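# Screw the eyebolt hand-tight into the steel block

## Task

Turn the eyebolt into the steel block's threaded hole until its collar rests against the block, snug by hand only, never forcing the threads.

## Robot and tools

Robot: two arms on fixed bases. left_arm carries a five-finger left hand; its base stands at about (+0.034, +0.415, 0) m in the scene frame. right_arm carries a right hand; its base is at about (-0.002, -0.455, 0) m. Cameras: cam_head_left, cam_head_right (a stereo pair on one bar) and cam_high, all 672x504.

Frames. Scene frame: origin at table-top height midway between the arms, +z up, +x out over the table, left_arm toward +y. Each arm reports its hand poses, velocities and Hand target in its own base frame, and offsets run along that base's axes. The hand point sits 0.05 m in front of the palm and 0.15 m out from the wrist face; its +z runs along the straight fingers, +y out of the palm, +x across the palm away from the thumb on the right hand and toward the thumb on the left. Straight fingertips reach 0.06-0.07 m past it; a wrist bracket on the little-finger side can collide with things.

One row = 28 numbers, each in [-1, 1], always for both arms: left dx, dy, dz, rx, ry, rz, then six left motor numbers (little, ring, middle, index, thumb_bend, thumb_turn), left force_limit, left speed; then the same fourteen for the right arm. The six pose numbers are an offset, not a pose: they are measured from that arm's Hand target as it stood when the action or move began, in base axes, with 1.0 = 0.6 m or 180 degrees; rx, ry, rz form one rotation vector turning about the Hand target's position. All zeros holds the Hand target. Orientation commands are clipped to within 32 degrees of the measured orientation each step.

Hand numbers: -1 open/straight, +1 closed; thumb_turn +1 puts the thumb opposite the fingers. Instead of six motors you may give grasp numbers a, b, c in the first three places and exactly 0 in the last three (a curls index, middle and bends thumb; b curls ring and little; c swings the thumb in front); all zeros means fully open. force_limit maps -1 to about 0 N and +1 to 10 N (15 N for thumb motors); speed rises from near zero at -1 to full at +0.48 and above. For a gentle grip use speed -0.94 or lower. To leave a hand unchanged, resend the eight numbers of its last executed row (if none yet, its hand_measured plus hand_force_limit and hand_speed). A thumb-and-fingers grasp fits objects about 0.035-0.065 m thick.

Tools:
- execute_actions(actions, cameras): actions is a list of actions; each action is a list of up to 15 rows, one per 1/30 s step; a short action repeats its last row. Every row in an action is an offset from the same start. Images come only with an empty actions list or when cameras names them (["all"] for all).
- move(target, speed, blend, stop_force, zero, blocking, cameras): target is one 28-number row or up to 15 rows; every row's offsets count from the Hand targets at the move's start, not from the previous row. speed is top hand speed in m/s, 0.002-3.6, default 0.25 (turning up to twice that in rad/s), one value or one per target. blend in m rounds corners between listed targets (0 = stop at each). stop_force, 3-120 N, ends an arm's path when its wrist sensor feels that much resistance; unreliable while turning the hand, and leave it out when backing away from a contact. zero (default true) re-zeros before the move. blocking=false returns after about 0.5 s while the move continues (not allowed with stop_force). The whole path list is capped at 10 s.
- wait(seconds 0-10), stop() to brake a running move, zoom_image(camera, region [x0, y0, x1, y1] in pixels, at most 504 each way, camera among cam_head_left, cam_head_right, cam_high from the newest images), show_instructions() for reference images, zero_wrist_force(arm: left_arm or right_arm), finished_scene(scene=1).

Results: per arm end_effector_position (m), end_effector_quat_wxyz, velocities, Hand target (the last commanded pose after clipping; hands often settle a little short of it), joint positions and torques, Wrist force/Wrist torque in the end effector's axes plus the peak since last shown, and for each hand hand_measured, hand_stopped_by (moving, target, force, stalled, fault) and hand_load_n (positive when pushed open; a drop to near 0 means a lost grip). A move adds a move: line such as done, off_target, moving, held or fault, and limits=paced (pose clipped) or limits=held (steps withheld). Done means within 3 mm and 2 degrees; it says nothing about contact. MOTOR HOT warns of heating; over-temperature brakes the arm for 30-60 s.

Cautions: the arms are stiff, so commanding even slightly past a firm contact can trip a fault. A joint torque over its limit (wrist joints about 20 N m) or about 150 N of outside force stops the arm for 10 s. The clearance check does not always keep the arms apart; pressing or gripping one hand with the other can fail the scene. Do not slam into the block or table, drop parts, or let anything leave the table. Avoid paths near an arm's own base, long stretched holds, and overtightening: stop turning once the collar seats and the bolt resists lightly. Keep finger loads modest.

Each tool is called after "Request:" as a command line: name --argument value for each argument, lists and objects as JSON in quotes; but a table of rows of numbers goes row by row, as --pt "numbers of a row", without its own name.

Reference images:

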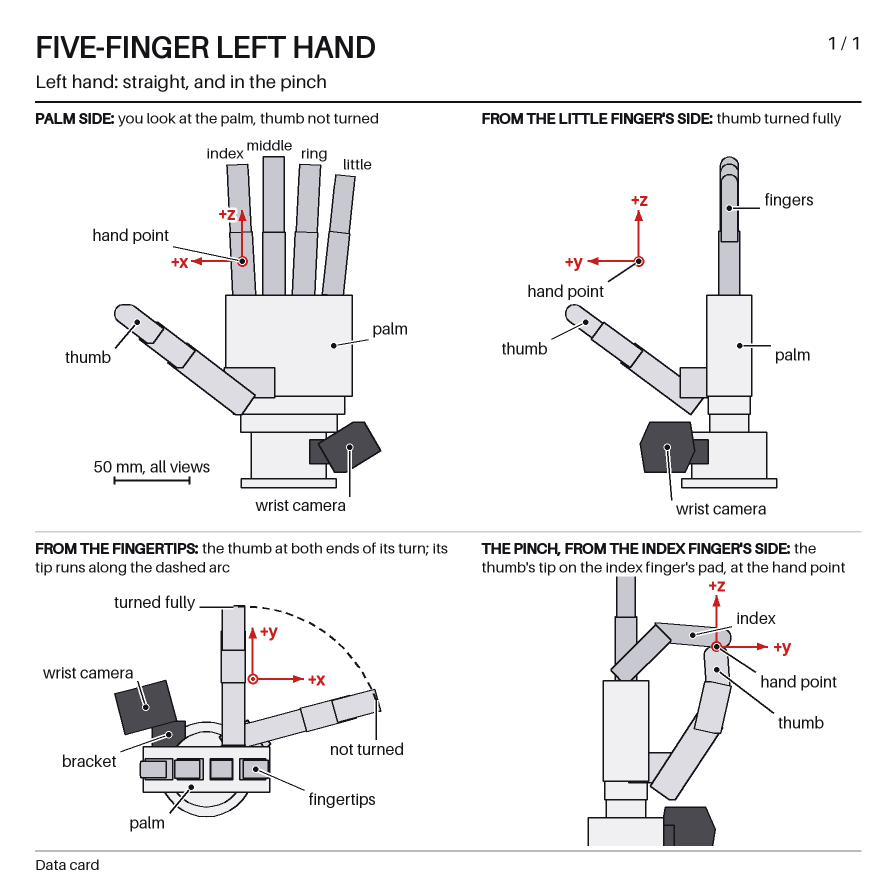

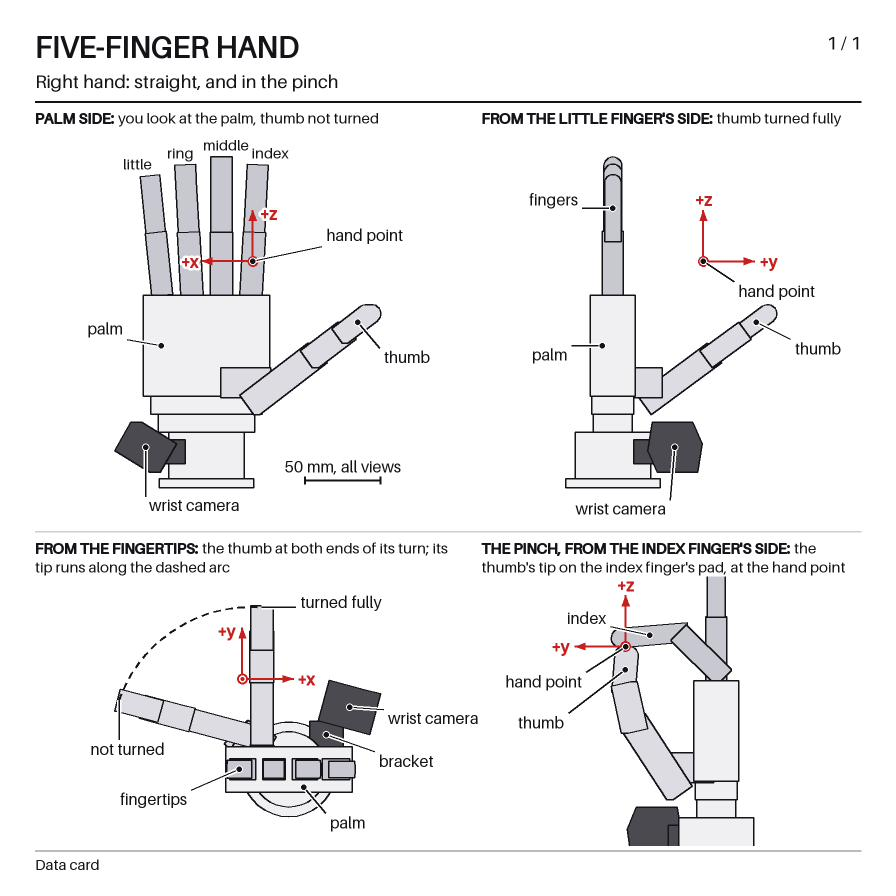

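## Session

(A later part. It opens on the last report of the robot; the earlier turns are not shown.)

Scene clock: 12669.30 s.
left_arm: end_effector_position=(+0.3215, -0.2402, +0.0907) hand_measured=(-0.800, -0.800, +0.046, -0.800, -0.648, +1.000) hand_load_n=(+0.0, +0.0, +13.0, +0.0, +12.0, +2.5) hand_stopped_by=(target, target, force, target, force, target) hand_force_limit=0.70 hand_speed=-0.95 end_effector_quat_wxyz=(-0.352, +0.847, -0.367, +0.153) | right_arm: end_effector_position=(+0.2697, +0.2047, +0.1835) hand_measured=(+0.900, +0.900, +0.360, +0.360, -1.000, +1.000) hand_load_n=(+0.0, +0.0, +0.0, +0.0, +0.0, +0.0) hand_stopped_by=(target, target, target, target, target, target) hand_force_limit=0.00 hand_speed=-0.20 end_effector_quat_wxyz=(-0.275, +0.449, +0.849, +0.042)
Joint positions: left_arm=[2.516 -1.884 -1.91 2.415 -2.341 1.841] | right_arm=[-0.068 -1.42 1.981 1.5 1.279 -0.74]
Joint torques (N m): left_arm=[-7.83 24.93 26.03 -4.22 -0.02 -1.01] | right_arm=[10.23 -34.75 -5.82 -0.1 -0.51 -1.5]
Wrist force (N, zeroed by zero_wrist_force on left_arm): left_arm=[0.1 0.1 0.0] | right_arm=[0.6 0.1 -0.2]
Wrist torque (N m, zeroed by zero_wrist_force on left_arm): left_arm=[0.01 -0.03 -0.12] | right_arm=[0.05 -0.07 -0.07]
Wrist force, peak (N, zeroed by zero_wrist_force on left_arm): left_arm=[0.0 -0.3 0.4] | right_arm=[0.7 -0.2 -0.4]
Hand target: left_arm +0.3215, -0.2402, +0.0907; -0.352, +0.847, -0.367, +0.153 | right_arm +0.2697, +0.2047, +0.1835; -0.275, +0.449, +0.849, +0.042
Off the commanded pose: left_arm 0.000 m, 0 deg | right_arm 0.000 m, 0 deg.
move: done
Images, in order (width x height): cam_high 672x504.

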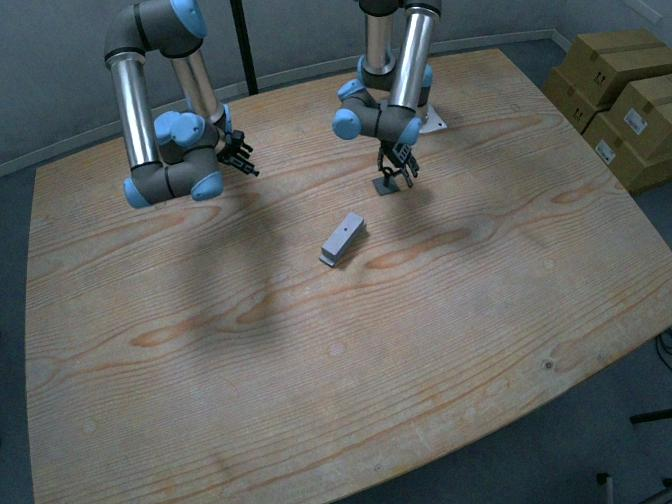

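Request:
move --pt "0 0 0.125 0 0 0 -0.8 -0.8 0.5 -0.8 0.3 1 0.7 -0.95 0 0 0 0 0 0 0.9 0.9 0.36 0.36 -1 1 0 -0.2" --pt "0.2395 -0.3363 0.125 0 0 0 -0.8 -0.8 0.5 -0.8 0.3 1 0.7 -0.95 0 0 0 0 0 0 0.9 0.9 0.36 0.36 -1 1 0 -0.2" --pt "0.2395 -0.3363 0.06 0 0 0 -0.8 -0.8 0.5 -0.8 0.3 1 0.7 -0.95 0 0 0 0 0 0 0.9 0.9 0.36 0.36 -1 1 0 -0.2" --speed '[0.06,0.12,0.06]' --cameras '["cam_high"]'

Request:
zoom_image --camera "cam_high" --region '[333, 210, 358, 235]'

Request:
zero_wrist_force --arm "left_arm"

Scene clock: 12688.07 s.
left_arm: end_effector_position=(+0.4651, -0.4420, +0.1265) hand_measured=(-0.800, -0.800, +0.046, -0.800, -0.648, +1.000) hand_load_n=(+0.0, +0.0, +13.0, +0.0, +12.0, +2.5) hand_stopped_by=(target, target, force, target, force, target) hand_force_limit=0.70 hand_speed=-0.95 end_effector_quat_wxyz=(-0.352, +0.847, -0.367, +0.153) | right_arm: end_effector_position=(+0.2697, +0.2047, +0.1835) hand_measured=(+0.900, +0.900, +0.360, +0.360, -1.000, +1.000) hand_load_n=(+0.0, +0.5, +0.0, +0.0, +0.0, +0.0) hand_stopped_by=(target, target, target, target, target, target) hand_force_limit=0.00 hand_speed=-0.20 end_effector_quat_wxyz=(-0.275, +0.449, +0.849, +0.042)
Joint positions: left_arm=[2.382 -2.425 -0.948 1.862 -2.358 1.654] | right_arm=[-0.068 -1.42 1.981 1.5 1.279 -0.74]
Joint torques (N m): left_arm=[9.21 63.21 30.75 -5.27 0.3 1.21] | right_arm=[10.31 -34.49 -6.08 -0.24 -0.66 -1.49]
Wrist force (N, zeroed by zero_wrist_force on left_arm): left_arm=[0.2 0.2 0.1] | right_arm=[0.5 -0.1 -0.2]
Wrist torque (N m, zeroed by zero_wrist_force on left_arm): left_arm=[0.02 -0.03 0.01] | right_arm=[0.03 -0.05 -0.08]
Wrist force, peak (N, zeroed by zero_wrist_force on left_arm): left_arm=[0.1 -2.2 1.6] | right_arm=[0.9 -0.2 -0.2]
Hand target: left_arm +0.4652, -0.4420, +0.1267; -0.352, +0.847, -0.367, +0.153 | right_arm +0.2697, +0.2047, +0.1835; -0.275, +0.449, +0.849, +0.042
Off the commanded pose: left_arm 0.000 m, 0 deg | right_arm 0.000 m, 0 deg.
move: done
Images, in order (width x height): cam_high 672x504.

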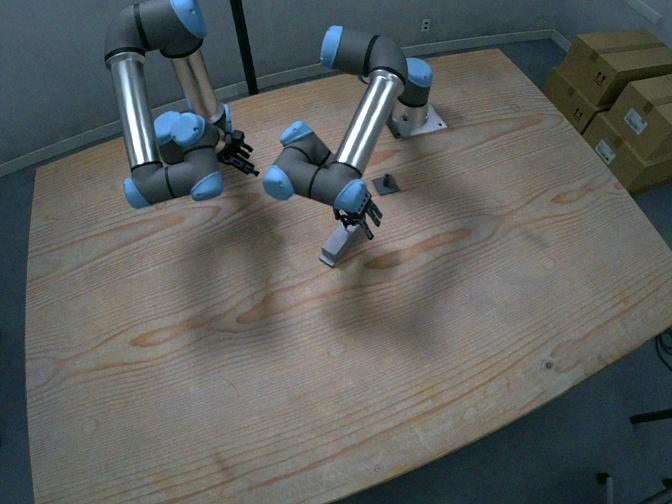

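Scaled by 20.160 from the camera's 672x504 image, which has a finer 960x720 frame.

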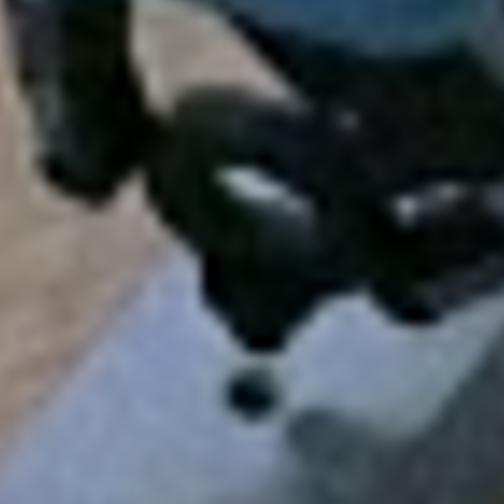

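Wrist force sensor zeroed.

Request:
move --target '[0.00017,-0.00233,0,0,0,0,-0.8,-0.8,0.5,-0.8,0.3,1,0.7,-0.95,0,0,0,0,0,0,0.9,0.9,0.36,0.36,-1,1,0,-0.2]' --speed 0.02 --cameras '["cam_high"]'

Request:
zoom_image --camera "cam_high" --region '[333, 210, 358, 235]'

Request:
zoom_image --camera "cam_high" --region '[340, 222, 352, 234]'

Scene clock: 12704.97 s.
left_arm: end_effector_position=(+0.4653, -0.4435, +0.1267) hand_measured=(-0.800, -0.800, +0.046, -0.800, -0.648, +1.000) hand_load_n=(+0.0, +0.0, +13.0, +0.0, +12.0, +2.0) hand_stopped_by=(target, target, force, target, force, target) hand_force_limit=0.70 hand_speed=-0.95 end_effector_quat_wxyz=(-0.352, +0.847, -0.367, +0.153) | right_arm: end_effector_position=(+0.2697, +0.2047, +0.1835) hand_measured=(+0.900, +0.900, +0.360, +0.360, -1.000, +1.000) hand_load_n=(+0.0, +0.0, +0.0, +0.5, +0.0, +0.0) hand_stopped_by=(target, target, target, target, target, target) hand_force_limit=0.00 hand_speed=-0.20 end_effector_quat_wxyz=(-0.275, +0.449, +0.849, +0.042)
Joint positions: left_arm=[2.381 -2.429 -0.941 1.858 -2.358 1.651] | right_arm=[-0.068 -1.42 1.981 1.5 1.279 -0.74]
Joint torques (N m): left_arm=[-7.58 37.82 23.91 -4.36 -2.58 -1.75] | right_arm=[10.34 -34.96 -6.39 -0.11 -0.61 -1.41]
Wrist force (N, zeroed by zero_wrist_force on left_arm): left_arm=[-0.2 -0.2 0.1] | right_arm=[0.5 -0.2 -0.1]
Wrist torque (N m, zeroed by zero_wrist_force on left_arm): left_arm=[-0.03 0.02 0.00] | right_arm=[0.01 -0.05 -0.09]
Wrist force, peak (N, zeroed by zero_wrist_force on left_arm): left_arm=[-0.3 -0.4 0.1] | right_arm=[0.8 -0.1 -0.4]
Hand target: left_arm +0.4653, -0.4434, +0.1267; -0.352, +0.847, -0.367, +0.153 | right_arm +0.2697, +0.2047, +0.1835; -0.275, +0.449, +0.849, +0.042
Off the commanded pose: left_arm 0.000 m, 0 deg | right_arm 0.000 m, 0 deg.
move: done
Images, in order (width x height): cam_high 672x504.

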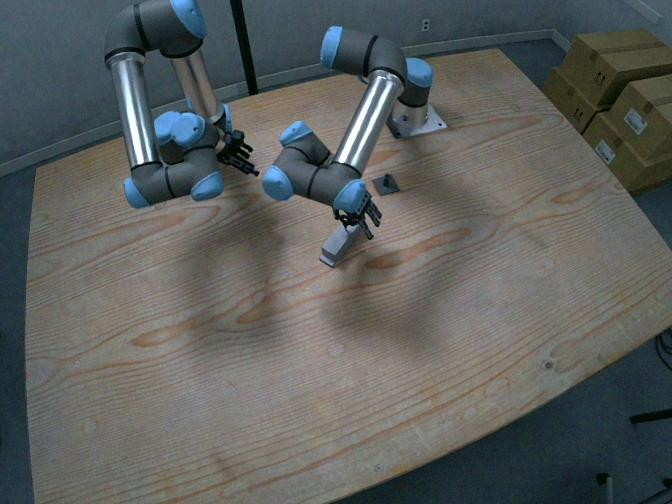

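Scaled by 20.160 from the camera's 672x504 image, which has a finer 960x720 frame.

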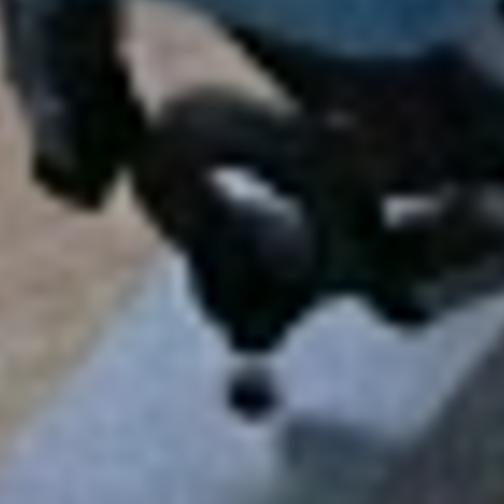

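Scaled by 42.000 from the camera's 672x504 image, which has a finer 960x720 frame.

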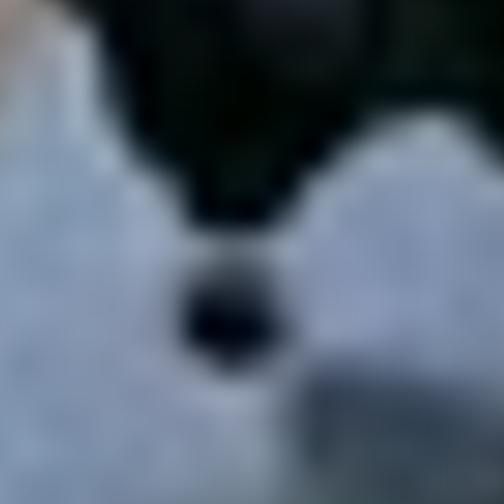

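Request:
move --target '[0,0,-0.0217,0,0,0,-0.8,-0.8,0.5,-0.8,0.3,1,0.7,-0.95,0,0,0,0,0,0,0.9,0.9,0.36,0.36,-1,1,0,-0.2]' --speed 0.03

Request:
move --target '[0,0,-0.0083,0,0,0,-0.8,-0.8,0.5,-0.8,0.3,1,0.7,-0.95,0,0,0,0,0,0,0.9,0.9,0.36,0.36,-1,1,0,-0.2]' --speed 0.003 --stop_force 3

Request:
execute_actions --actions '[[[0,0,0.0001,0,0,0,-0.8,-0.8,0.5,-0.8,0.3,1,0.7,-0.95,0,0,0,0,0,0,0.9,0.9,0.36,0.36,-1,1,0,-0.2]]]'

Scene clock: 12719.13 s.
left_arm: end_effector_position=(+0.4653, -0.4434, +0.1134) hand_measured=(-0.800, -0.800, +0.046, -0.800, -0.648, +1.000) hand_load_n=(+0.0, -0.5, +13.0, +0.0, +12.0, +2.5) hand_stopped_by=(target, target, force, target, force, target) hand_force_limit=0.70 hand_speed=-0.95 end_effector_quat_wxyz=(-0.352, +0.847, -0.367, +0.153) end_effector_velocity=(-0.001, +0.000, +0.001) end_effector_angular_velocity=(+0.003, +0.002, +0.000) | right_arm: end_effector_position=(+0.2697, +0.2047, +0.1835) hand_measured=(+0.900, +0.900, +0.360, +0.360, -1.000, +1.000) hand_load_n=(+0.0, +0.0, +0.0, +0.0, +0.0, +0.0) hand_stopped_by=(target, target, target, target, target, target) hand_force_limit=0.00 hand_speed=-0.20 end_effector_quat_wxyz=(-0.275, +0.449, +0.849, +0.042)
Joint positions: left_arm=[2.381 -2.438 -0.959 1.885 -2.358 1.651] | right_arm=[-0.068 -1.42 1.981 1.5 1.279 -0.74]
Joint velocities: left_arm=[-0.001 0 0.001 -0.005 -0.001 -0.001] | right_arm=[within noise]
Joint torques (N m): left_arm=[8.28 51.42 26.7 -5.28 -2.37 -0.64] | right_arm=[10.21 -33.59 -6.87 -0.18 -0.66 -1.45]
Wrist force (N, zeroed by zero_wrist_force on left_arm): left_arm=[0.0 -0.2 0.0] | right_arm=[0.7 -0.1 -0.1]
Wrist torque (N m, zeroed by zero_wrist_force on left_arm): left_arm=[-0.03 0.00 0.00] | right_arm=[0.02 -0.08 -0.07]
Wrist force, peak (N, zeroed by zero_wrist_force on left_arm): left_arm=[-0.3 -0.5 -0.5] | right_arm=[0.8 -0.1 -0.4]
Hand target: left_arm +0.4653, -0.4434, +0.1137; -0.352, +0.847, -0.367, +0.153 | right_arm +0.2697, +0.2047, +0.1835; -0.275, +0.449, +0.849, +0.042
Off the commanded pose: left_arm 0.000 m, 0 deg | right_arm 0.000 m, 0 deg.
move: done

Scene clock: 12720.73 s.
left_arm: end_effector_position=(+0.4653, -0.4434, +0.1106) hand_measured=(-0.800, -0.800, +0.046, -0.800, -0.648, +1.000) hand_load_n=(+0.0, +0.0, +13.0, +0.0, +12.0, +2.0) hand_stopped_by=(target, target, force, target, force, target) hand_force_limit=0.70 hand_speed=-0.95 end_effector_quat_wxyz=(-0.352, +0.847, -0.367, +0.153) | right_arm: end_effector_position=(+0.2697, +0.2047, +0.1835) hand_measured=(+0.900, +0.900, +0.360, +0.360, -1.000, +1.000) hand_load_n=(+0.0, +0.0, +0.0, +0.0, +0.0, +0.0) hand_stopped_by=(target, target, target, target, target, target) hand_force_limit=0.00 hand_speed=-0.20 end_effector_quat_wxyz=(-0.275, +0.449, +0.849, +0.042)
Joint positions: left_arm=[2.381 -2.44 -0.963 1.891 -2.358 1.651] | right_arm=[-0.068 -1.42 1.981 1.5 1.279 -0.74]
Joint torques (N m): left_arm=[7.56 43.71 25.68 -4.69 -1.69 -0.51] | right_arm=[10.38 -34.81 -6.47 -0.1 -0.61 -1.56]
Wrist force (N, zeroed by zero_wrist_force on left_arm): left_arm=[0.1 -4.9 -1.7] | right_arm=[0.4 -0.1 -0.2]
Wrist torque (N m, zeroed by zero_wrist_force on left_arm): left_arm=[-0.19 -0.06 0.11] | right_arm=[0.02 -0.02 -0.09]
Wrist force, peak (N, zeroed by zero_wrist_force on left_arm): left_arm=[-0.2 -5.2 -1.9] | right_arm=[0.9 -0.3 -0.3]
Hand target: left_arm +0.4653, -0.4434, +0.1107; -0.352, +0.847, -0.367, +0.153 (not the last commanded pose) | right_arm +0.2697, +0.2047, +0.1835; -0.275, +0.449, +0.849, +0.042
Off the commanded pose: left_arm 0.002 m, 0 deg | right_arm 0.000 m, 0 deg.
move: contact (left_arm)

Scene clock: 12721.43 s.
left_arm: end_effector_position=(+0.4653, -0.4434, +0.1107) hand_measured=(-0.800, -0.800, +0.046, -0.800, -0.648, +1.000) hand_load_n=(+0.0, +0.0, +13.0, +0.0, +12.0, +2.5) hand_stopped_by=(target, target, force, target, force, target) hand_force_limit=0.70 hand_speed=-0.95 end_effector_quat_wxyz=(-0.352, +0.847, -0.367, +0.153) | right_arm: end_effector_position=(+0.2697, +0.2047, +0.1835) hand_measured=(+0.900, +0.900, +0.360, +0.360, -1.000, +1.000) hand_load_n=(+0.0, +0.0, +0.5, +0.0, +0.0, +0.5) hand_stopped_by=(target, target, target, target, target, target) hand_force_limit=0.00 hand_speed=-0.20 end_effector_quat_wxyz=(-0.275, +0.449, +0.849, +0.042)
Joint positions: left_arm=[2.381 -2.44 -0.963 1.89 -2.358 1.651] | right_arm=[-0.068 -1.42 1.981 1.5 1.279 -0.74]
Joint torques (N m): left_arm=[8.47 58.92 28.73 -4.42 -1.84 -0.7] | right_arm=[10.4 -34.42 -5.44 -0.12 -0.68 -1.56]
Wrist force (N, zeroed by zero_wrist_force on left_arm): left_arm=[-0.2 -4.5 -1.4] | right_arm=[0.7 -0.1 -0.3]
Wrist torque (N m, zeroed by zero_wrist_force on left_arm): left_arm=[-0.20 0.01 0.09] | right_arm=[0.02 -0.07 -0.07]
Wrist force, peak (N, zeroed by zero_wrist_force on left_arm): left_arm=[-0.2 -5.0 -2.0] | right_arm=[0.7 0.1 -0.4]
Hand target: left_arm +0.4653, -0.4434, +0.1107; -0.352, +0.847, -0.367, +0.153 | right_arm +0.2697, +0.2047, +0.1835; -0.275, +0.449, +0.849, +0.042
Off the commanded pose: left_arm 0.000 m, 0 deg | right_arm 0.000 m, 0 deg.
Step readings (end_effector_position of left_arm | right_arm):
0: (+0.4653, -0.4434, +0.1106) | (+0.2697, +0.2047, +0.1835)
1: (+0.4653, -0.4434, +0.1106) | (+0.2697, +0.2047, +0.1835)
2: (+0.4653, -0.4434, +0.1106) | (+0.2697, +0.2047, +0.1835)
4: (+0.4653, -0.4434, +0.1106) | (+0.2697, +0.2047, +0.1835)
8: (+0.4653, -0.4434, +0.1107) | (+0.2697, +0.2047, +0.1835)
15: (+0.4653, -0.4434, +0.1107) | (+0.2697, +0.2047, +0.1835)

Request:
move --target '[0.00133,0.00125,0.0001,0,0,0,-0.8,-0.8,0.5,-0.8,0.3,1,0.7,-0.95,0,0,0,0,0,0,0.9,0.9,0.36,0.36,-1,1,0,-0.2]' --speed 0.005

Request:
move --target '[0.00133,0.00125,0,0,0,0,-0.8,-0.8,0.5,-0.8,0.3,1,0.7,-0.95,0,0,0,0,0,0,0.9,0.9,0.36,0.36,-1,1,0,-0.2]' --speed 0.005

Scene clock: 12733.37 s.
left_arm: end_effector_position=(+0.4661, -0.4427, +0.1108) hand_measured=(-0.800, -0.800, +0.046, -0.800, -0.648, +1.000) hand_load_n=(+0.0, +0.0, +13.5, +0.0, +12.0, +2.5) hand_stopped_by=(target, target, force, target, force, target) hand_force_limit=0.70 hand_speed=-0.95 end_effector_quat_wxyz=(-0.352, +0.847, -0.367, +0.153) | right_arm: end_effector_position=(+0.2697, +0.2047, +0.1835) hand_measured=(+0.900, +0.900, +0.360, +0.360, -1.000, +1.000) hand_load_n=(+0.0, +0.0, +0.0, +0.5, +0.0, +0.0) hand_stopped_by=(target, target, target, target, target, target) hand_force_limit=0.00 hand_speed=-0.20 end_effector_quat_wxyz=(-0.275, +0.449, +0.849, +0.042)
Joint positions: left_arm=[2.382 -2.439 -0.963 1.892 -2.358 1.654] | right_arm=[-0.068 -1.42 1.981 1.5 1.279 -0.74]
Joint torques (N m): left_arm=[5.72 62.26 6.67 0.32 0.69 0.77] | right_arm=[9.75 -34.51 -5.95 -0.21 -0.67 -1.41]
Wrist force (N, zeroed by zero_wrist_force on left_arm): left_arm=[-0.2 -2.2 -0.2] | right_arm=[0.6 -0.3 -0.5]
Wrist torque (N m, zeroed by zero_wrist_force on left_arm): left_arm=[-0.09 0.00 0.05] | right_arm=[0.01 -0.06 -0.08]
Wrist force, peak (N, zeroed by zero_wrist_force on left_arm): left_arm=[-0.2 -4.6 -1.7] | right_arm=[0.8 -0.2 -0.2]
Hand target: left_arm +0.4661, -0.4427, +0.1108; -0.352, +0.847, -0.367, +0.153 | right_arm +0.2697, +0.2047, +0.1835; -0.275, +0.449, +0.849, +0.042
Off the commanded pose: left_arm 0.000 m, 0 deg | right_arm 0.000 m, 0 deg.
move: done

Scene clock: 12734.07 s.
left_arm: end_effector_position=(+0.4669, -0.4419, +0.1108) hand_measured=(-0.800, -0.800, +0.046, -0.800, -0.648, +1.000) hand_load_n=(+0.0, +0.0, +13.5, +0.0, +12.0, +2.5) hand_stopped_by=(target, target, force, target, force, target) hand_force_limit=0.70 hand_speed=-0.95 end_effector_quat_wxyz=(-0.352, +0.847, -0.367, +0.153) | right_arm: end_effector_position=(+0.2697, +0.2047, +0.1835) hand_measured=(+0.900, +0.900, +0.360, +0.360, -1.000, +1.000) hand_load_n=(+0.0, +0.0, +0.0, +0.0, +0.0, +0.0) hand_stopped_by=(target, target, target, target, target, target) hand_force_limit=0.00 hand_speed=-0.20 end_effector_quat_wxyz=(-0.275, +0.449, +0.849, +0.042)
Joint positions: left_arm=[2.384 -2.439 -0.964 1.894 -2.358 1.657] | right_arm=[-0.068 -1.42 1.981 1.5 1.279 -0.74]
Joint torques (N m): left_arm=[6.12 62.11 7.43 0.37 0.75 0.74] | right_arm=[9.42 -34.16 -6.25 -0.19 -0.71 -1.46]
Wrist force (N, zeroed by zero_wrist_force on left_arm): left_arm=[-0.3 -2.0 -0.1] | right_arm=[0.6 -0.3 -0.4]
Wrist torque (N m, zeroed by zero_wrist_force on left_arm): left_arm=[-0.03 0.01 0.03] | right_arm=[0.01 -0.06 -0.08]
Wrist force, peak (N, zeroed by zero_wrist_force on left_arm): left_arm=[-0.4 -2.1 -0.2] | right_arm=[0.6 -0.3 -0.4]
Hand target: left_arm +0.4669, -0.4419, +0.1108; -0.352, +0.847, -0.367, +0.153 | right_arm +0.2697, +0.2047, +0.1835; -0.275, +0.449, +0.849, +0.042
Off the commanded pose: left_arm 0.000 m, 0 deg | right_arm 0.000 m, 0 deg.
move: done

Request:
move --target '[-0.00057,0.00061,0,0,0,0,-0.8,-0.8,0.5,-0.8,0.3,1,0.7,-0.95,0,0,0,0,0,0,0.9,0.9,0.36,0.36,-1,1,0,-0.2]' --speed 0.005

Request:
move --target '[0.00114,-0.00122,0,0,0,0,-0.8,-0.8,0.5,-0.8,0.3,1,0.7,-0.95,0,0,0,0,0,0,0.9,0.9,0.36,0.36,-1,1,0,-0.2]' --speed 0.005

Request:
move --target '[-0.00057,0.00061,0,0,0,0,-0.8,-0.8,0.5,-0.8,0.3,1,0.7,-0.95,0,0,0,0,0,0,0.9,0.9,0.36,0.36,-1,1,0,-0.2]' --speed 0.005

Scene clock: 12748.30 s.
left_arm: end_effector_position=(+0.4665, -0.4416, +0.1108) hand_measured=(-0.800, -0.800, +0.046, -0.800, -0.648, +1.000) hand_load_n=(+0.0, -0.5, +13.5, +0.0, +12.0, +2.5) hand_stopped_by=(target, target, force, target, force, target) hand_force_limit=0.70 hand_speed=-0.95 end_effector_quat_wxyz=(-0.352, +0.847, -0.367, +0.153) | right_arm: end_effector_position=(+0.2697, +0.2047, +0.1835) hand_measured=(+0.900, +0.900, +0.360, +0.360, -1.000, +1.000) hand_load_n=(+0.0, +0.0, +0.0, +0.0, +0.0, +0.5) hand_stopped_by=(target, target, target, target, target, target) hand_force_limit=0.00 hand_speed=-0.20 end_effector_quat_wxyz=(-0.275, +0.449, +0.849, +0.042)
Joint positions: left_arm=[2.384 -2.437 -0.967 1.895 -2.358 1.657] | right_arm=[-0.068 -1.42 1.981 1.5 1.279 -0.74]
Joint torques (N m): left_arm=[0.72 60.15 9.21 0.57 0.41 1.36] | right_arm=[9.89 -34.98 -5.79 -0.08 -0.68 -1.53]
Wrist force (N, zeroed by zero_wrist_force on left_arm): left_arm=[-0.2 -2.1 -0.1] | right_arm=[0.8 -0.1 -0.4]
Wrist torque (N m, zeroed by zero_wrist_force on left_arm): left_arm=[-0.05 0.03 0.03] | right_arm=[0.03 -0.09 -0.06]
Wrist force, peak (N, zeroed by zero_wrist_force on left_arm): left_arm=[-0.3 -2.4 0.3] | right_arm=[0.8 -0.1 -0.4]
Hand target: left_arm +0.4665, -0.4416, +0.1108; -0.352, +0.847, -0.367, +0.153 | right_arm +0.2697, +0.2047, +0.1835; -0.275, +0.449, +0.849, +0.042
Off the commanded pose: left_arm 0.000 m, 0 deg | right_arm 0.000 m, 0 deg.
move: done

Scene clock: 12749.00 s.
left_arm: end_effector_position=(+0.4673, -0.4423, +0.1108) hand_measured=(-0.800, -0.800, +0.046, -0.800, -0.648, +1.000) hand_load_n=(+0.0, +0.0, +13.5, -0.5, +12.0, +2.5) hand_stopped_by=(target, target, force, target, force, target) hand_force_limit=0.70 hand_speed=-0.95 end_effector_quat_wxyz=(-0.352, +0.847, -0.367, +0.153) | right_arm: end_effector_position=(+0.2697, +0.2047, +0.1835) hand_measured=(+0.900, +0.900, +0.360, +0.360, -1.000, +1.000) hand_load_n=(+0.0, +0.0, +0.0, +0.0, +0.0, +0.0) hand_stopped_by=(target, target, target, target, target, target) hand_force_limit=0.00 hand_speed=-0.20 end_effector_quat_wxyz=(-0.275, +0.449, +0.849, +0.042)
Joint positions: left_arm=[2.384 -2.44 -0.961 1.893 -2.358 1.657] | right_arm=[-0.068 -1.42 1.981 1.5 1.279 -0.74]
Joint torques (N m): left_arm=[-4.74 35.79 25.93 -4.59 0.06 -1.06] | right_arm=[10.07 -34.34 -5.78 -0.23 -0.71 -1.57]
Wrist force (N, zeroed by zero_wrist_force on left_arm): left_arm=[-0.4 -1.9 -0.3] | right_arm=[0.4 -0.2 -0.3]
Wrist torque (N m, zeroed by zero_wrist_force on left_arm): left_arm=[-0.05 0.01 0.04] | right_arm=[0.02 -0.01 -0.09]
Wrist force, peak (N, zeroed by zero_wrist_force on left_arm): left_arm=[0.1 -2.3 -0.2] | right_arm=[0.7 0.0 -0.2]
Hand target: left_arm +0.4672, -0.4423, +0.1108; -0.352, +0.847, -0.367, +0.153 | right_arm +0.2697, +0.2047, +0.1835; -0.275, +0.449, +0.849, +0.042
Off the commanded pose: left_arm 0.000 m, 0 deg | right_arm 0.000 m, 0 deg.
move: done

Scene clock: 12749.70 s.
left_arm: end_effector_position=(+0.4669, -0.4419, +0.1108) hand_measured=(-0.800, -0.800, +0.046, -0.800, -0.648, +1.000) hand_load_n=(+0.0, +0.0, +13.5, +0.0, +12.0, +2.0) hand_stopped_by=(target, target, force, target, force, target) hand_force_limit=0.70 hand_speed=-0.95 end_effector_quat_wxyz=(-0.352, +0.847, -0.367, +0.153) | right_arm: end_effector_position=(+0.2697, +0.2047, +0.1835) hand_measured=(+0.900, +0.900, +0.360, +0.360, -1.000, +1.000) hand_load_n=(+0.5, +0.0, +0.0, +0.0, +0.0, +0.0) hand_stopped_by=(target, target, target, target, target, target) hand_force_limit=0.00 hand_speed=-0.20 end_effector_quat_wxyz=(-0.275, +0.449, +0.849, +0.042)
Joint positions: left_arm=[2.384 -2.439 -0.964 1.894 -2.358 1.656] | right_arm=[-0.068 -1.42 1.981 1.5 1.279 -0.74]
Joint torques (N m): left_arm=[-7.4 60.91 9.13 0.45 -0.06 1.08] | right_arm=[10.41 -34.52 -6.47 -0.21 -0.8 -1.48]
Wrist force (N, zeroed by zero_wrist_force on left_arm): left_arm=[0.0 -2.1 -0.1] | right_arm=[0.7 -0.1 -0.2]
Wrist torque (N m, zeroed by zero_wrist_force on left_arm): left_arm=[-0.05 -0.03 0.06] | right_arm=[0.03 -0.07 -0.07]
Wrist force, peak (N, zeroed by zero_wrist_force on left_arm): left_arm=[-0.4 -3.8 -1.1] | right_arm=[0.7 -0.3 -0.4]
Hand target: left_arm +0.4669, -0.4419, +0.1108; -0.352, +0.847, -0.367, +0.153 | right_arm +0.2697, +0.2047, +0.1835; -0.275, +0.449, +0.849, +0.042
Off the commanded pose: left_arm 0.000 m, 0 deg | right_arm 0.000 m, 0 deg.
move: done

Request:
move --target '[-0.00117,-0.005,-0.00025,0,0,-0.04167,-0.8,-0.8,0.5,-0.8,0.3,1,0.7,-0.95,0,0,0,0,0,0,0.9,0.9,0.36,0.36,-1,1,0,-0.2]' --speed 0.05

Request:
move --target '[-0.002,-0.00483,-0.00025,0,0,-0.04167,-0.8,-0.8,0.5,-0.8,0.3,1,0.7,-0.95,0,0,0,0,0,0,0.9,0.9,0.36,0.36,-1,1,0,-0.2]' --speed 0.05

Scene clock: 12768.33 s.
left_arm: end_effector_position=(+0.4661, -0.4449, +0.1107) hand_measured=(-0.800, -0.800, +0.046, -0.800, -0.648, +1.000) hand_load_n=(+0.0, +0.0, +13.5, +0.0, +12.0, +2.0) hand_stopped_by=(target, target, force, target, force, target) hand_force_limit=0.70 hand_speed=-0.95 end_effector_quat_wxyz=(-0.341, +0.821, -0.421, +0.176) | right_arm: end_effector_position=(+0.2697, +0.2047, +0.1835) hand_measured=(+0.900, +0.900, +0.360, +0.360, -1.000, +1.000) hand_load_n=(+0.5, +0.0, +0.0, +0.0, +0.0, +0.0) hand_stopped_by=(target, target, target, target, target, target) hand_force_limit=0.00 hand_speed=-0.20 end_effector_quat_wxyz=(-0.275, +0.449, +0.849, +0.042)
Joint positions: left_arm=[2.39 -2.38 -1.037 2.042 -2.34 1.847] | right_arm=[-0.068 -1.42 1.981 1.5 1.279 -0.74]
Joint torques (N m): left_arm=[3.95 30.93 31.08 -4.79 -1.45 -1.19] | right_arm=[10.02 -34.77 -7.07 -0.33 -0.68 -1.52]
Wrist force (N, zeroed by zero_wrist_force on left_arm): left_arm=[-0.5 -4.5 0.4] | right_arm=[0.5 0.1 -0.1]
Wrist torque (N m, zeroed by zero_wrist_force on left_arm): left_arm=[-0.11 0.02 -0.04] | right_arm=[0.03 -0.05 -0.08]
Wrist force, peak (N, zeroed by zero_wrist_force on left_arm): left_arm=[-0.4 -5.1 -0.1] | right_arm=[0.7 0.1 -0.4]
Hand target: left_arm +0.4662, -0.4449, +0.1107; -0.342, +0.821, -0.422, +0.176 | right_arm +0.2697, +0.2047, +0.1835; -0.275, +0.449, +0.849, +0.042
Off the commanded pose: left_arm 0.000 m, 0 deg | right_arm 0.000 m, 0 deg.
move: done

Scene clock: 12769.97 s.
left_arm: end_effector_position=(+0.4650, -0.4478, +0.1106) hand_measured=(-0.800, -0.800, +0.046, -0.800, -0.648, +1.000) hand_load_n=(+0.0, +0.0, +13.5, +0.0, +12.0, +2.5) hand_stopped_by=(target, target, force, target, force, target) hand_force_limit=0.70 hand_speed=-0.95 end_effector_quat_wxyz=(-0.329, +0.792, -0.474, +0.198) | right_arm: end_effector_position=(+0.2697, +0.2047, +0.1835) hand_measured=(+0.900, +0.900, +0.360, +0.360, -1.000, +1.000) hand_load_n=(+0.5, +0.0, +0.0, +0.0, +0.0, +0.0) hand_stopped_by=(target, target, target, target, target, target) hand_force_limit=0.00 hand_speed=-0.20 end_effector_quat_wxyz=(-0.275, +0.449, +0.849, +0.042)
Joint positions: left_arm=[2.4 -2.321 -1.11 2.184 -2.304 2.033] | right_arm=[-0.068 -1.42 1.981 1.5 1.279 -0.74]
Joint torques (N m): left_arm=[0.86 29.98 30.9 -4.75 -1.39 -1.21] | right_arm=[9.57 -34.04 -6.3 -0.14 -0.59 -1.59]
Wrist force (N, zeroed by zero_wrist_force on left_arm): left_arm=[-0.5 -4.6 0.3] | right_arm=[0.7 -0.1 -0.2]
Wrist torque (N m, zeroed by zero_wrist_force on left_arm): left_arm=[-0.09 0.04 -0.04] | right_arm=[0.02 -0.07 -0.07]
Wrist force, peak (N, zeroed by zero_wrist_force on left_arm): left_arm=[-0.3 -5.8 -0.7] | right_arm=[0.7 -0.1 -0.5]
Hand target: left_arm +0.4650, -0.4478, +0.1105; -0.329, +0.792, -0.474, +0.198 | right_arm +0.2697, +0.2047, +0.1835; -0.275, +0.449, +0.849, +0.042
Off the commanded pose: left_arm 0.000 m, 0 deg | right_arm 0.000 m, 0 deg.
move: done

Request:
move --target '[0.00147,0.00078,0,0,0,0,-0.8,-0.8,0.5,-0.8,0.3,1,0.7,-0.95,0,0,0,0,0,0,0.9,0.9,0.36,0.36,-1,1,0,-0.2]' --speed 0.005

Request:
move --target '[0.00147,0.00078,0,0,0,0,-0.8,-0.8,0.5,-0.8,0.3,1,0.7,-0.95,0,0,0,0,0,0,0.9,0.9,0.36,0.36,-1,1,0,-0.2]' --speed 0.005

Scene clock: 12792.00 s.
left_arm: end_effector_position=(+0.4659, -0.4473, +0.1105) hand_measured=(-0.800, -0.800, +0.046, -0.800, -0.648, +1.000) hand_load_n=(+0.0, +0.0, +13.5, +0.0, +12.0, +2.0) hand_stopped_by=(target, target, force, target, force, target) hand_force_limit=0.70 hand_speed=-0.95 end_effector_quat_wxyz=(-0.329, +0.792, -0.474, +0.198) | right_arm: end_effector_position=(+0.2697, +0.2047, +0.1835) hand_measured=(+0.900, +0.900, +0.360, +0.360, -1.000, +1.000) hand_load_n=(+0.0, +0.0, +0.0, +0.0, +0.0, +0.0) hand_stopped_by=(target, target, target, target, target, target) hand_force_limit=0.00 hand_speed=-0.20 end_effector_quat_wxyz=(-0.275, +0.449, +0.849, +0.042)
Joint positions: left_arm=[2.402 -2.321 -1.11 2.185 -2.303 2.036] | right_arm=[-0.068 -1.42 1.981 1.5 1.279 -0.74]
Joint torques (N m): left_arm=[6.24 29.64 30.52 0.69 1.06 1.83] | right_arm=[9.9 -34.09 -6.11 -0.02 -0.72 -1.52]
Wrist force (N, zeroed by zero_wrist_force on left_arm): left_arm=[-0.5 -4.9 -0.5] | right_arm=[0.5 0.0 -0.3]
Wrist torque (N m, zeroed by zero_wrist_force on left_arm): left_arm=[-0.13 0.03 -0.04] | right_arm=[0.03 -0.04 -0.08]
Wrist force, peak (N, zeroed by zero_wrist_force on left_arm): left_arm=[-0.2 -6.4 -0.9] | right_arm=[0.8 0.0 -0.5]
Hand target: left_arm +0.4659, -0.4473, +0.1105; -0.329, +0.792, -0.474, +0.198 | right_arm +0.2697, +0.2047, +0.1835; -0.275, +0.449, +0.849, +0.042
Off the commanded pose: left_arm 0.000 m, 0 deg | right_arm 0.000 m, 0 deg.
move: done

Scene clock: 12792.70 s.
left_arm: end_effector_position=(+0.4668, -0.4469, +0.1105) hand_measured=(-0.800, -0.800, +0.046, -0.800, -0.648, +1.000) hand_load_n=(+0.0, +0.0, +13.0, +0.0, +12.0, +1.5) hand_stopped_by=(target, target, force, target, force, target) hand_force_limit=0.70 hand_speed=-0.95 end_effector_quat_wxyz=(-0.329, +0.792, -0.474, +0.198) | right_arm: end_effector_position=(+0.2697, +0.2047, +0.1835) hand_measured=(+0.900, +0.900, +0.360, +0.360, -1.000, +1.000) hand_load_n=(+0.0, +0.0, +0.5, +0.0, +0.0, +0.0) hand_stopped_by=(target, target, target, target, target, target) hand_force_limit=0.00 hand_speed=-0.20 end_effector_quat_wxyz=(-0.275, +0.449, +0.849, +0.042)
Joint positions: left_arm=[2.403 -2.321 -1.109 2.186 -2.303 2.038] | right_arm=[-0.068 -1.42 1.981 1.5 1.279 -0.74]
Joint torques (N m): left_arm=[7.52 29.48 29.88 0.76 1.18 1.95] | right_arm=[10.8 -34.29 -6.23 -0.14 -0.51 -1.61]
Wrist force (N, zeroed by zero_wrist_force on left_arm): left_arm=[-0.4 -5.3 -0.8] | right_arm=[0.7 -0.1 -0.2]
Wrist torque (N m, zeroed by zero_wrist_force on left_arm): left_arm=[-0.15 0.03 -0.04] | right_arm=[0.02 -0.07 -0.07]
Wrist force, peak (N, zeroed by zero_wrist_force on left_arm): left_arm=[-0.3 -5.3 -0.7] | right_arm=[0.7 -0.1 -0.4]
Hand target: left_arm +0.4667, -0.4469, +0.1105; -0.329, +0.792, -0.474, +0.198 | right_arm +0.2697, +0.2047, +0.1835; -0.275, +0.449, +0.849, +0.042
Off the commanded pose: left_arm 0.000 m, 0 deg | right_arm 0.000 m, 0 deg.
move: done

Request:
move --target '[0.00147,0.00078,0.0002,0,0,0,-0.8,-0.8,0.5,-0.8,0.3,1,0.7,-0.95,0,0,0,0,0,0,0.9,0.9,0.36,0.36,-1,1,0,-0.2]' --speed 0.005

Request:
move --target '[0.00147,0.00078,0.0002,0,0,0,-0.8,-0.8,0.5,-0.8,0.3,1,0.7,-0.95,0,0,0,0,0,0,0.9,0.9,0.36,0.36,-1,1,0,-0.2]' --speed 0.005

Request:
move --target '[0.00147,0.00078,0.0002,0,0,0,-0.8,-0.8,0.5,-0.8,0.3,1,0.7,-0.95,0,0,0,0,0,0,0.9,0.9,0.36,0.36,-1,1,0,-0.2]' --speed 0.005

Scene clock: 12807.37 s.
left_arm: end_effector_position=(+0.4676, -0.4464, +0.1106) hand_measured=(-0.800, -0.800, +0.046, -0.800, -0.648, +1.000) hand_load_n=(+0.0, +0.0, +13.5, +0.0, +12.0, +2.0) hand_stopped_by=(target, target, force, target, force, target) hand_force_limit=0.70 hand_speed=-0.95 end_effector_quat_wxyz=(-0.329, +0.792, -0.474, +0.198) | right_arm: end_effector_position=(+0.2697, +0.2047, +0.1835) hand_measured=(+0.900, +0.900, +0.360, +0.360, -1.000, +1.000) hand_load_n=(+0.5, +0.0, +0.0, +0.0, +0.0, +0.0) hand_stopped_by=(target, target, target, target, target, target) hand_force_limit=0.00 hand_speed=-0.20 end_effector_quat_wxyz=(-0.275, +0.449, +0.849, +0.042)
Joint positions: left_arm=[2.405 -2.321 -1.108 2.187 -2.302 2.04] | right_arm=[-0.068 -1.42 1.981 1.5 1.279 -0.74]
Joint torques (N m): left_arm=[7.95 31.55 31.92 0.97 0.39 1.89] | right_arm=[10.18 -34.35 -6.1 0.01 -0.59 -1.43]
Wrist force (N, zeroed by zero_wrist_force on left_arm): left_arm=[-0.3 -1.1 0.0] | right_arm=[0.5 0.0 -0.3]
Wrist torque (N m, zeroed by zero_wrist_force on left_arm): left_arm=[-0.12 0.02 -0.12] | right_arm=[0.03 -0.04 -0.08]
Wrist force, peak (N, zeroed by zero_wrist_force on left_arm): left_arm=[-0.2 -5.5 -1.0] | right_arm=[0.9 -0.1 -0.3]
Hand target: left_arm +0.4676, -0.4464, +0.1106; -0.329, +0.792, -0.474, +0.198 | right_arm +0.2697, +0.2047, +0.1835; -0.275, +0.449, +0.849, +0.042
Off the commanded pose: left_arm 0.000 m, 0 deg | right_arm 0.000 m, 0 deg.
move: done

Scene clock: 12808.07 s.
left_arm: end_effector_position=(+0.4685, -0.4459, +0.1108) hand_measured=(-0.800, -0.800, +0.046, -0.800, -0.648, +1.000) hand_load_n=(+0.0, +0.0, +13.0, +0.0, +12.0, +2.5) hand_stopped_by=(target, target, force, target, force, target) hand_force_limit=0.70 hand_speed=-0.95 end_effector_quat_wxyz=(-0.329, +0.792, -0.474, +0.198) | right_arm: end_effector_position=(+0.2697, +0.2047, +0.1835) hand_measured=(+0.900, +0.900, +0.360, +0.360, -1.000, +1.000) hand_load_n=(+0.0, +0.0, +0.0, +0.0, +0.0, +0.5) hand_stopped_by=(target, target, target, target, target, target) hand_force_limit=0.00 hand_speed=-0.20 end_effector_quat_wxyz=(-0.275, +0.449, +0.849, +0.042)
Joint positions: left_arm=[2.407 -2.321 -1.108 2.188 -2.301 2.042] | right_arm=[-0.068 -1.42 1.981 1.5 1.279 -0.74]
Joint torques (N m): left_arm=[8.47 30.58 31.01 0.94 0.55 1.74] | right_arm=[9.94 -34.25 -6.3 -0.04 -0.6 -1.57]
Wrist force (N, zeroed by zero_wrist_force on left_arm): left_arm=[-0.1 -0.7 -0.3] | right_arm=[0.7 -0.1 -0.3]
Wrist torque (N m, zeroed by zero_wrist_force on left_arm): left_arm=[-0.09 0.00 -0.13] | right_arm=[0.02 -0.06 -0.07]
Wrist force, peak (N, zeroed by zero_wrist_force on left_arm): left_arm=[-0.6 -0.8 -0.6] | right_arm=[0.8 -0.1 -0.2]
Hand target: left_arm +0.4685, -0.4459, +0.1107; -0.329, +0.792, -0.474, +0.198 | right_arm +0.2697, +0.2047, +0.1835; -0.275, +0.449, +0.849, +0.042
Off the commanded pose: left_arm 0.000 m, 0 deg | right_arm 0.000 m, 0 deg.
move: done

Scene clock: 12808.77 s.
left_arm: end_effector_position=(+0.4694, -0.4455, +0.1109) hand_measured=(-0.800, -0.800, +0.046, -0.800, -0.648, +1.000) hand_load_n=(+0.0, +0.0, +12.0, +0.0, +12.5, +2.5) hand_stopped_by=(target, target, force, target, force, target) hand_force_limit=0.70 hand_speed=-0.95 end_effector_quat_wxyz=(-0.329, +0.792, -0.474, +0.198) | right_arm: end_effector_position=(+0.2697, +0.2047, +0.1835) hand_measured=(+0.900, +0.900, +0.360, +0.360, -1.000, +1.000) hand_load_n=(+0.5, +0.0, +0.0, +0.0, +0.0, +0.0) hand_stopped_by=(target, target, target, target, target, target) hand_force_limit=0.00 hand_speed=-0.20 end_effector_quat_wxyz=(-0.275, +0.449, +0.849, +0.042)
Joint positions: left_arm=[2.408 -2.322 -1.107 2.188 -2.301 2.044] | right_arm=[-0.068 -1.42 1.981 1.5 1.279 -0.74]
Joint torques (N m): left_arm=[9.36 29.91 31.89 1.22 0.16 1.73] | right_arm=[10.07 -34.07 -6.16 -0.14 -0.63 -1.48]
Wrist force (N, zeroed by zero_wrist_force on left_arm): left_arm=[0.0 1.8 -2.1] | right_arm=[0.7 0.1 -0.2]
Wrist torque (N m, zeroed by zero_wrist_force on left_arm): left_arm=[-0.16 -0.02 -0.21] | right_arm=[0.04 -0.07 -0.06]
Wrist force, peak (N, zeroed by zero_wrist_force on left_arm): left_arm=[0.0 2.1 -2.6] | right_arm=[0.7 -0.2 -0.5]
Hand target: left_arm +0.4694, -0.4455, +0.1109; -0.329, +0.792, -0.474, +0.198 | right_arm +0.2697, +0.2047, +0.1835; -0.275, +0.449, +0.849, +0.042
Off the commanded pose: left_arm 0.000 m, 0 deg | right_arm 0.000 m, 0 deg.
move: done

Request:
move --target '[-0.0022,-0.00117,0,0,0,0,-0.8,-0.8,0.5,-0.8,0.3,1,0.7,-0.95,0,0,0,0,0,0,0.9,0.9,0.36,0.36,-1,1,0,-0.2]' --speed 0.005

Request:
move --target '[0,0,-0.005,0,0,0,-0.8,-0.8,0.5,-0.8,0.3,1,0.7,-0.95,0,0,0,0,0,0,0.9,0.9,0.36,0.36,-1,1,0,-0.2]' --speed 0.003 --stop_force 3

Scene clock: 12824.23 s.
left_arm: end_effector_position=(+0.4680, -0.4462, +0.1108) hand_measured=(-0.800, -0.800, +0.046, -0.800, -0.648, +1.000) hand_load_n=(+0.0, +0.0, +12.5, +0.0, +12.5, +2.5) hand_stopped_by=(target, target, force, target, force, target) hand_force_limit=0.70 hand_speed=-0.95 end_effector_quat_wxyz=(-0.329, +0.792, -0.474, +0.198) | right_arm: end_effector_position=(+0.2697, +0.2047, +0.1835) hand_measured=(+0.900, +0.900, +0.360, +0.360, -1.000, +1.000) hand_load_n=(+0.0, +0.0, +0.0, +0.0, +0.0, +0.0) hand_stopped_by=(target, target, target, target, target, target) hand_force_limit=0.00 hand_speed=-0.20 end_effector_quat_wxyz=(-0.275, +0.449, +0.849, +0.042)
Joint positions: left_arm=[2.406 -2.322 -1.108 2.187 -2.302 2.041] | right_arm=[-0.068 -1.42 1.981 1.5 1.279 -0.74]
Joint torques (N m): left_arm=[-4.22 56.89 8.53 -4.11 -3.3 -0.65] | right_arm=[9.48 -34.09 -5.38 -0.06 -0.65 -1.4]
Wrist force (N, zeroed by zero_wrist_force on left_arm): left_arm=[0.1 0.9 -1.9] | right_arm=[0.5 -0.1 -0.4]
Wrist torque (N m, zeroed by zero_wrist_force on left_arm): left_arm=[-0.14 0.00 -0.19] | right_arm=[0.02 -0.04 -0.08]
Wrist force, peak (N, zeroed by zero_wrist_force on left_arm): left_arm=[0.2 2.0 -2.5] | right_arm=[0.8 -0.4 -0.4]
Hand target: left_arm +0.4681, -0.4462, +0.1109; -0.329, +0.792, -0.474, +0.198 | right_arm +0.2697, +0.2047, +0.1835; -0.275, +0.449, +0.849, +0.042
Off the commanded pose: left_arm 0.000 m, 0 deg | right_arm 0.000 m, 0 deg.
move: done

Scene clock: 12825.43 s.
left_arm: end_effector_position=(+0.4680, -0.4461, +0.1106) hand_measured=(-0.800, -0.800, +0.046, -0.800, -0.648, +1.000) hand_load_n=(+0.0, +0.0, +11.5, +0.0, +12.0, +2.5) hand_stopped_by=(target, target, force, target, force, target) hand_force_limit=0.70 hand_speed=-0.95 end_effector_quat_wxyz=(-0.329, +0.792, -0.474, +0.198) | right_arm: end_effector_position=(+0.2697, +0.2047, +0.1835) hand_measured=(+0.900, +0.900, +0.360, +0.360, -1.000, +1.000) hand_load_n=(+0.0, +0.0, +0.0, +0.0, +0.0, +0.5) hand_stopped_by=(target, target, target, target, target, target) hand_force_limit=0.00 hand_speed=-0.20 end_effector_quat_wxyz=(-0.275, +0.449, +0.849, +0.042)
Joint positions: left_arm=[2.406 -2.322 -1.108 2.187 -2.302 2.041] | right_arm=[-0.068 -1.42 1.981 1.5 1.279 -0.74]
Joint torques (N m): left_arm=[-2.5 46.5 27.59 -4.41 -2.2 0.86] | right_arm=[10.19 -33.36 -6.12 -0.11 -0.55 -1.44]
Wrist force (N, zeroed by zero_wrist_force on left_arm): left_arm=[0.9 -3.1 -4.5] | right_arm=[0.5 -0.1 -0.3]
Wrist torque (N m, zeroed by zero_wrist_force on left_arm): left_arm=[-0.29 -0.05 -0.12] | right_arm=[0.02 -0.05 -0.08]
Wrist force, peak (N, zeroed by zero_wrist_force on left_arm): left_arm=[0.9 -3.3 -4.8] | right_arm=[0.7 0.0 -0.5]
Hand target: left_arm +0.4680, -0.4461, +0.1106; -0.329, +0.792, -0.474, +0.198 (not the last commanded pose) | right_arm +0.2697, +0.2047, +0.1835; -0.275, +0.449, +0.849, +0.042
Off the commanded pose: left_arm 0.003 m, 0 deg | right_arm 0.000 m, 0 deg.
move: contact (left_arm)

Request:
move --target '[0,0,0.00025,0,0,0,-0.8,-0.8,0.5,-0.8,0.3,1,0.7,-0.95,0,0,0,0,0,0,0.9,0.9,0.36,0.36,-1,1,0,-0.2]' --speed 0.005

Request:
move --target '[-0.00255,-0.0043,-0.00025,0,0,-0.04167,-0.8,-0.8,0.5,-0.8,0.3,1,0.7,-0.95,0,0,0,0,0,0,0.9,0.9,0.36,0.36,-1,1,0,-0.2]' --speed 0.05

Request:
move --target '[-0.0031,-0.0042,-0.00025,0,0,-0.04167,-0.8,-0.8,0.5,-0.8,0.3,1,0.7,-0.95,0,0,0,0,0,0,0.9,0.9,0.36,0.36,-1,1,0,-0.2]' --speed 0.05

Scene clock: 12880.90 s.
left_arm: end_effector_position=(+0.4680, -0.4461, +0.1108) hand_measured=(-0.800, -0.800, +0.046, -0.800, -0.648, +1.000) hand_load_n=(+0.0, +0.0, +12.0, +0.0, +12.5, +2.5) hand_stopped_by=(target, target, force, target, force, target) hand_force_limit=0.70 hand_speed=-0.95 end_effector_quat_wxyz=(-0.329, +0.792, -0.474, +0.198) | right_arm: end_effector_position=(+0.2697, +0.2047, +0.1835) hand_measured=(+0.900, +0.900, +0.360, +0.360, -1.000, +1.000) hand_load_n=(+0.0, +0.0, +0.0, +0.0, +0.0, +0.0) hand_stopped_by=(target, target, target, target, target, target) hand_force_limit=0.00 hand_speed=-0.20 end_effector_quat_wxyz=(-0.275, +0.449, +0.849, +0.042)
Joint positions: left_arm=[2.406 -2.321 -1.108 2.187 -2.302 2.041] | right_arm=[-0.068 -1.42 1.981 1.5 1.279 -0.74]
Joint torques (N m): left_arm=[-2.87 55.67 30.79 -4.19 -0.54 0.83] | right_arm=[10.63 -34.4 -6.25 -0.13 -0.55 -1.55]
Wrist force (N, zeroed by zero_wrist_force on left_arm): left_arm=[0.7 -1.8 -3.2] | right_arm=[0.7 -0.1 -0.3]
Wrist torque (N m, zeroed by zero_wrist_force on left_arm): left_arm=[-0.26 -0.04 -0.13] | right_arm=[0.03 -0.07 -0.07]
Wrist force, peak (N, zeroed by zero_wrist_force on left_arm): left_arm=[0.8 -3.4 -4.7] | right_arm=[0.8 -0.2 -0.2]
Hand target: left_arm +0.4680, -0.4461, +0.1108; -0.329, +0.792, -0.474, +0.198 | right_arm +0.2697, +0.2047, +0.1835; -0.275, +0.449, +0.849, +0.042
Off the commanded pose: left_arm 0.000 m, 0 deg | right_arm 0.000 m, 0 deg.
move: done

Scene clock: 12882.53 s.
left_arm: end_effector_position=(+0.4665, -0.4486, +0.1107) hand_measured=(-0.800, -0.800, +0.046, -0.800, -0.648, +1.000) hand_load_n=(+0.0, +0.5, +13.0, -0.5, +12.0, +2.5) hand_stopped_by=(target, target, force, target, force, target) hand_force_limit=0.70 hand_speed=-0.95 end_effector_quat_wxyz=(-0.316, +0.759, -0.525, +0.219) | right_arm: end_effector_position=(+0.2697, +0.2047, +0.1835) hand_measured=(+0.900, +0.900, +0.360, +0.360, -1.000, +1.000) hand_load_n=(+0.0, +0.0, +0.0, +0.0, +0.0, +0.5) hand_stopped_by=(target, target, target, target, target, target) hand_force_limit=0.00 hand_speed=-0.20 end_effector_quat_wxyz=(-0.275, +0.449, +0.849, +0.042)
Joint positions: left_arm=[2.42 -2.264 -1.181 2.316 -2.247 2.217] | right_arm=[-0.068 -1.42 1.981 1.5 1.279 -0.74]
Joint torques (N m): left_arm=[-0.21 29.85 32.42 -4.3 -2.76 -1.34] | right_arm=[10.37 -34.46 -6.07 -0.15 -0.61 -1.45]
Wrist force (N, zeroed by zero_wrist_force on left_arm): left_arm=[-0.6 -0.1 -0.1] | right_arm=[0.8 -0.2 -0.4]
Wrist torque (N m, zeroed by zero_wrist_force on left_arm): left_arm=[-0.03 0.13 -0.18] | right_arm=[0.02 -0.08 -0.06]
Wrist force, peak (N, zeroed by zero_wrist_force on left_arm): left_arm=[0.6 -1.7 -3.3] | right_arm=[0.8 -0.2 -0.4]
Hand target: left_arm +0.4665, -0.4487, +0.1106; -0.316, +0.759, -0.525, +0.219 | right_arm +0.2697, +0.2047, +0.1835; -0.275, +0.449, +0.849, +0.042
Off the commanded pose: left_arm 0.000 m, 0 deg | right_arm 0.000 m, 0 deg.
move: done

Scene clock: 12884.17 s.
left_arm: end_effector_position=(+0.4646, -0.4512, +0.1106) hand_measured=(-0.800, -0.800, +0.046, -0.800, -0.648, +1.000) hand_load_n=(+0.0, +0.0, +13.5, +0.0, +12.0, +2.0) hand_stopped_by=(target, target, force, target, force, target) hand_force_limit=0.70 hand_speed=-0.95 end_effector_quat_wxyz=(-0.301, +0.723, -0.574, +0.239) | right_arm: end_effector_position=(+0.2697, +0.2047, +0.1835) hand_measured=(+0.900, +0.900, +0.360, +0.360, -1.000, +1.000) hand_load_n=(+0.0, +0.0, +0.0, +0.0, +0.0, +0.0) hand_stopped_by=(target, target, target, target, target, target) hand_force_limit=0.00 hand_speed=-0.20 end_effector_quat_wxyz=(-0.275, +0.449, +0.849, +0.042)
Joint positions: left_arm=[2.438 -2.21 -1.249 2.429 -2.177 2.381] | right_arm=[-0.068 -1.42 1.981 1.5 1.279 -0.74]
Joint torques (N m): left_arm=[-3.4 28.65 31.22 -3.87 -2.31 -1.41] | right_arm=[10.82 -35.09 -6.55 -0.12 -0.64 -1.56]
Wrist force (N, zeroed by zero_wrist_force on left_arm): left_arm=[-0.6 -0.3 -0.2] | right_arm=[0.5 0.0 -0.4]
Wrist torque (N m, zeroed by zero_wrist_force on left_arm): left_arm=[-0.06 0.09 -0.19] | right_arm=[0.04 -0.05 -0.08]
Wrist force, peak (N, zeroed by zero_wrist_force on left_arm): left_arm=[-0.7 -0.5 -0.4] | right_arm=[0.9 -0.1 -0.1]
Hand target: left_arm +0.4646, -0.4512, +0.1105; -0.301, +0.723, -0.574, +0.239 | right_arm +0.2697, +0.2047, +0.1835; -0.275, +0.449, +0.849, +0.042
Off the commanded pose: left_arm 0.000 m, 0 deg | right_arm 0.000 m, 0 deg.
move: done


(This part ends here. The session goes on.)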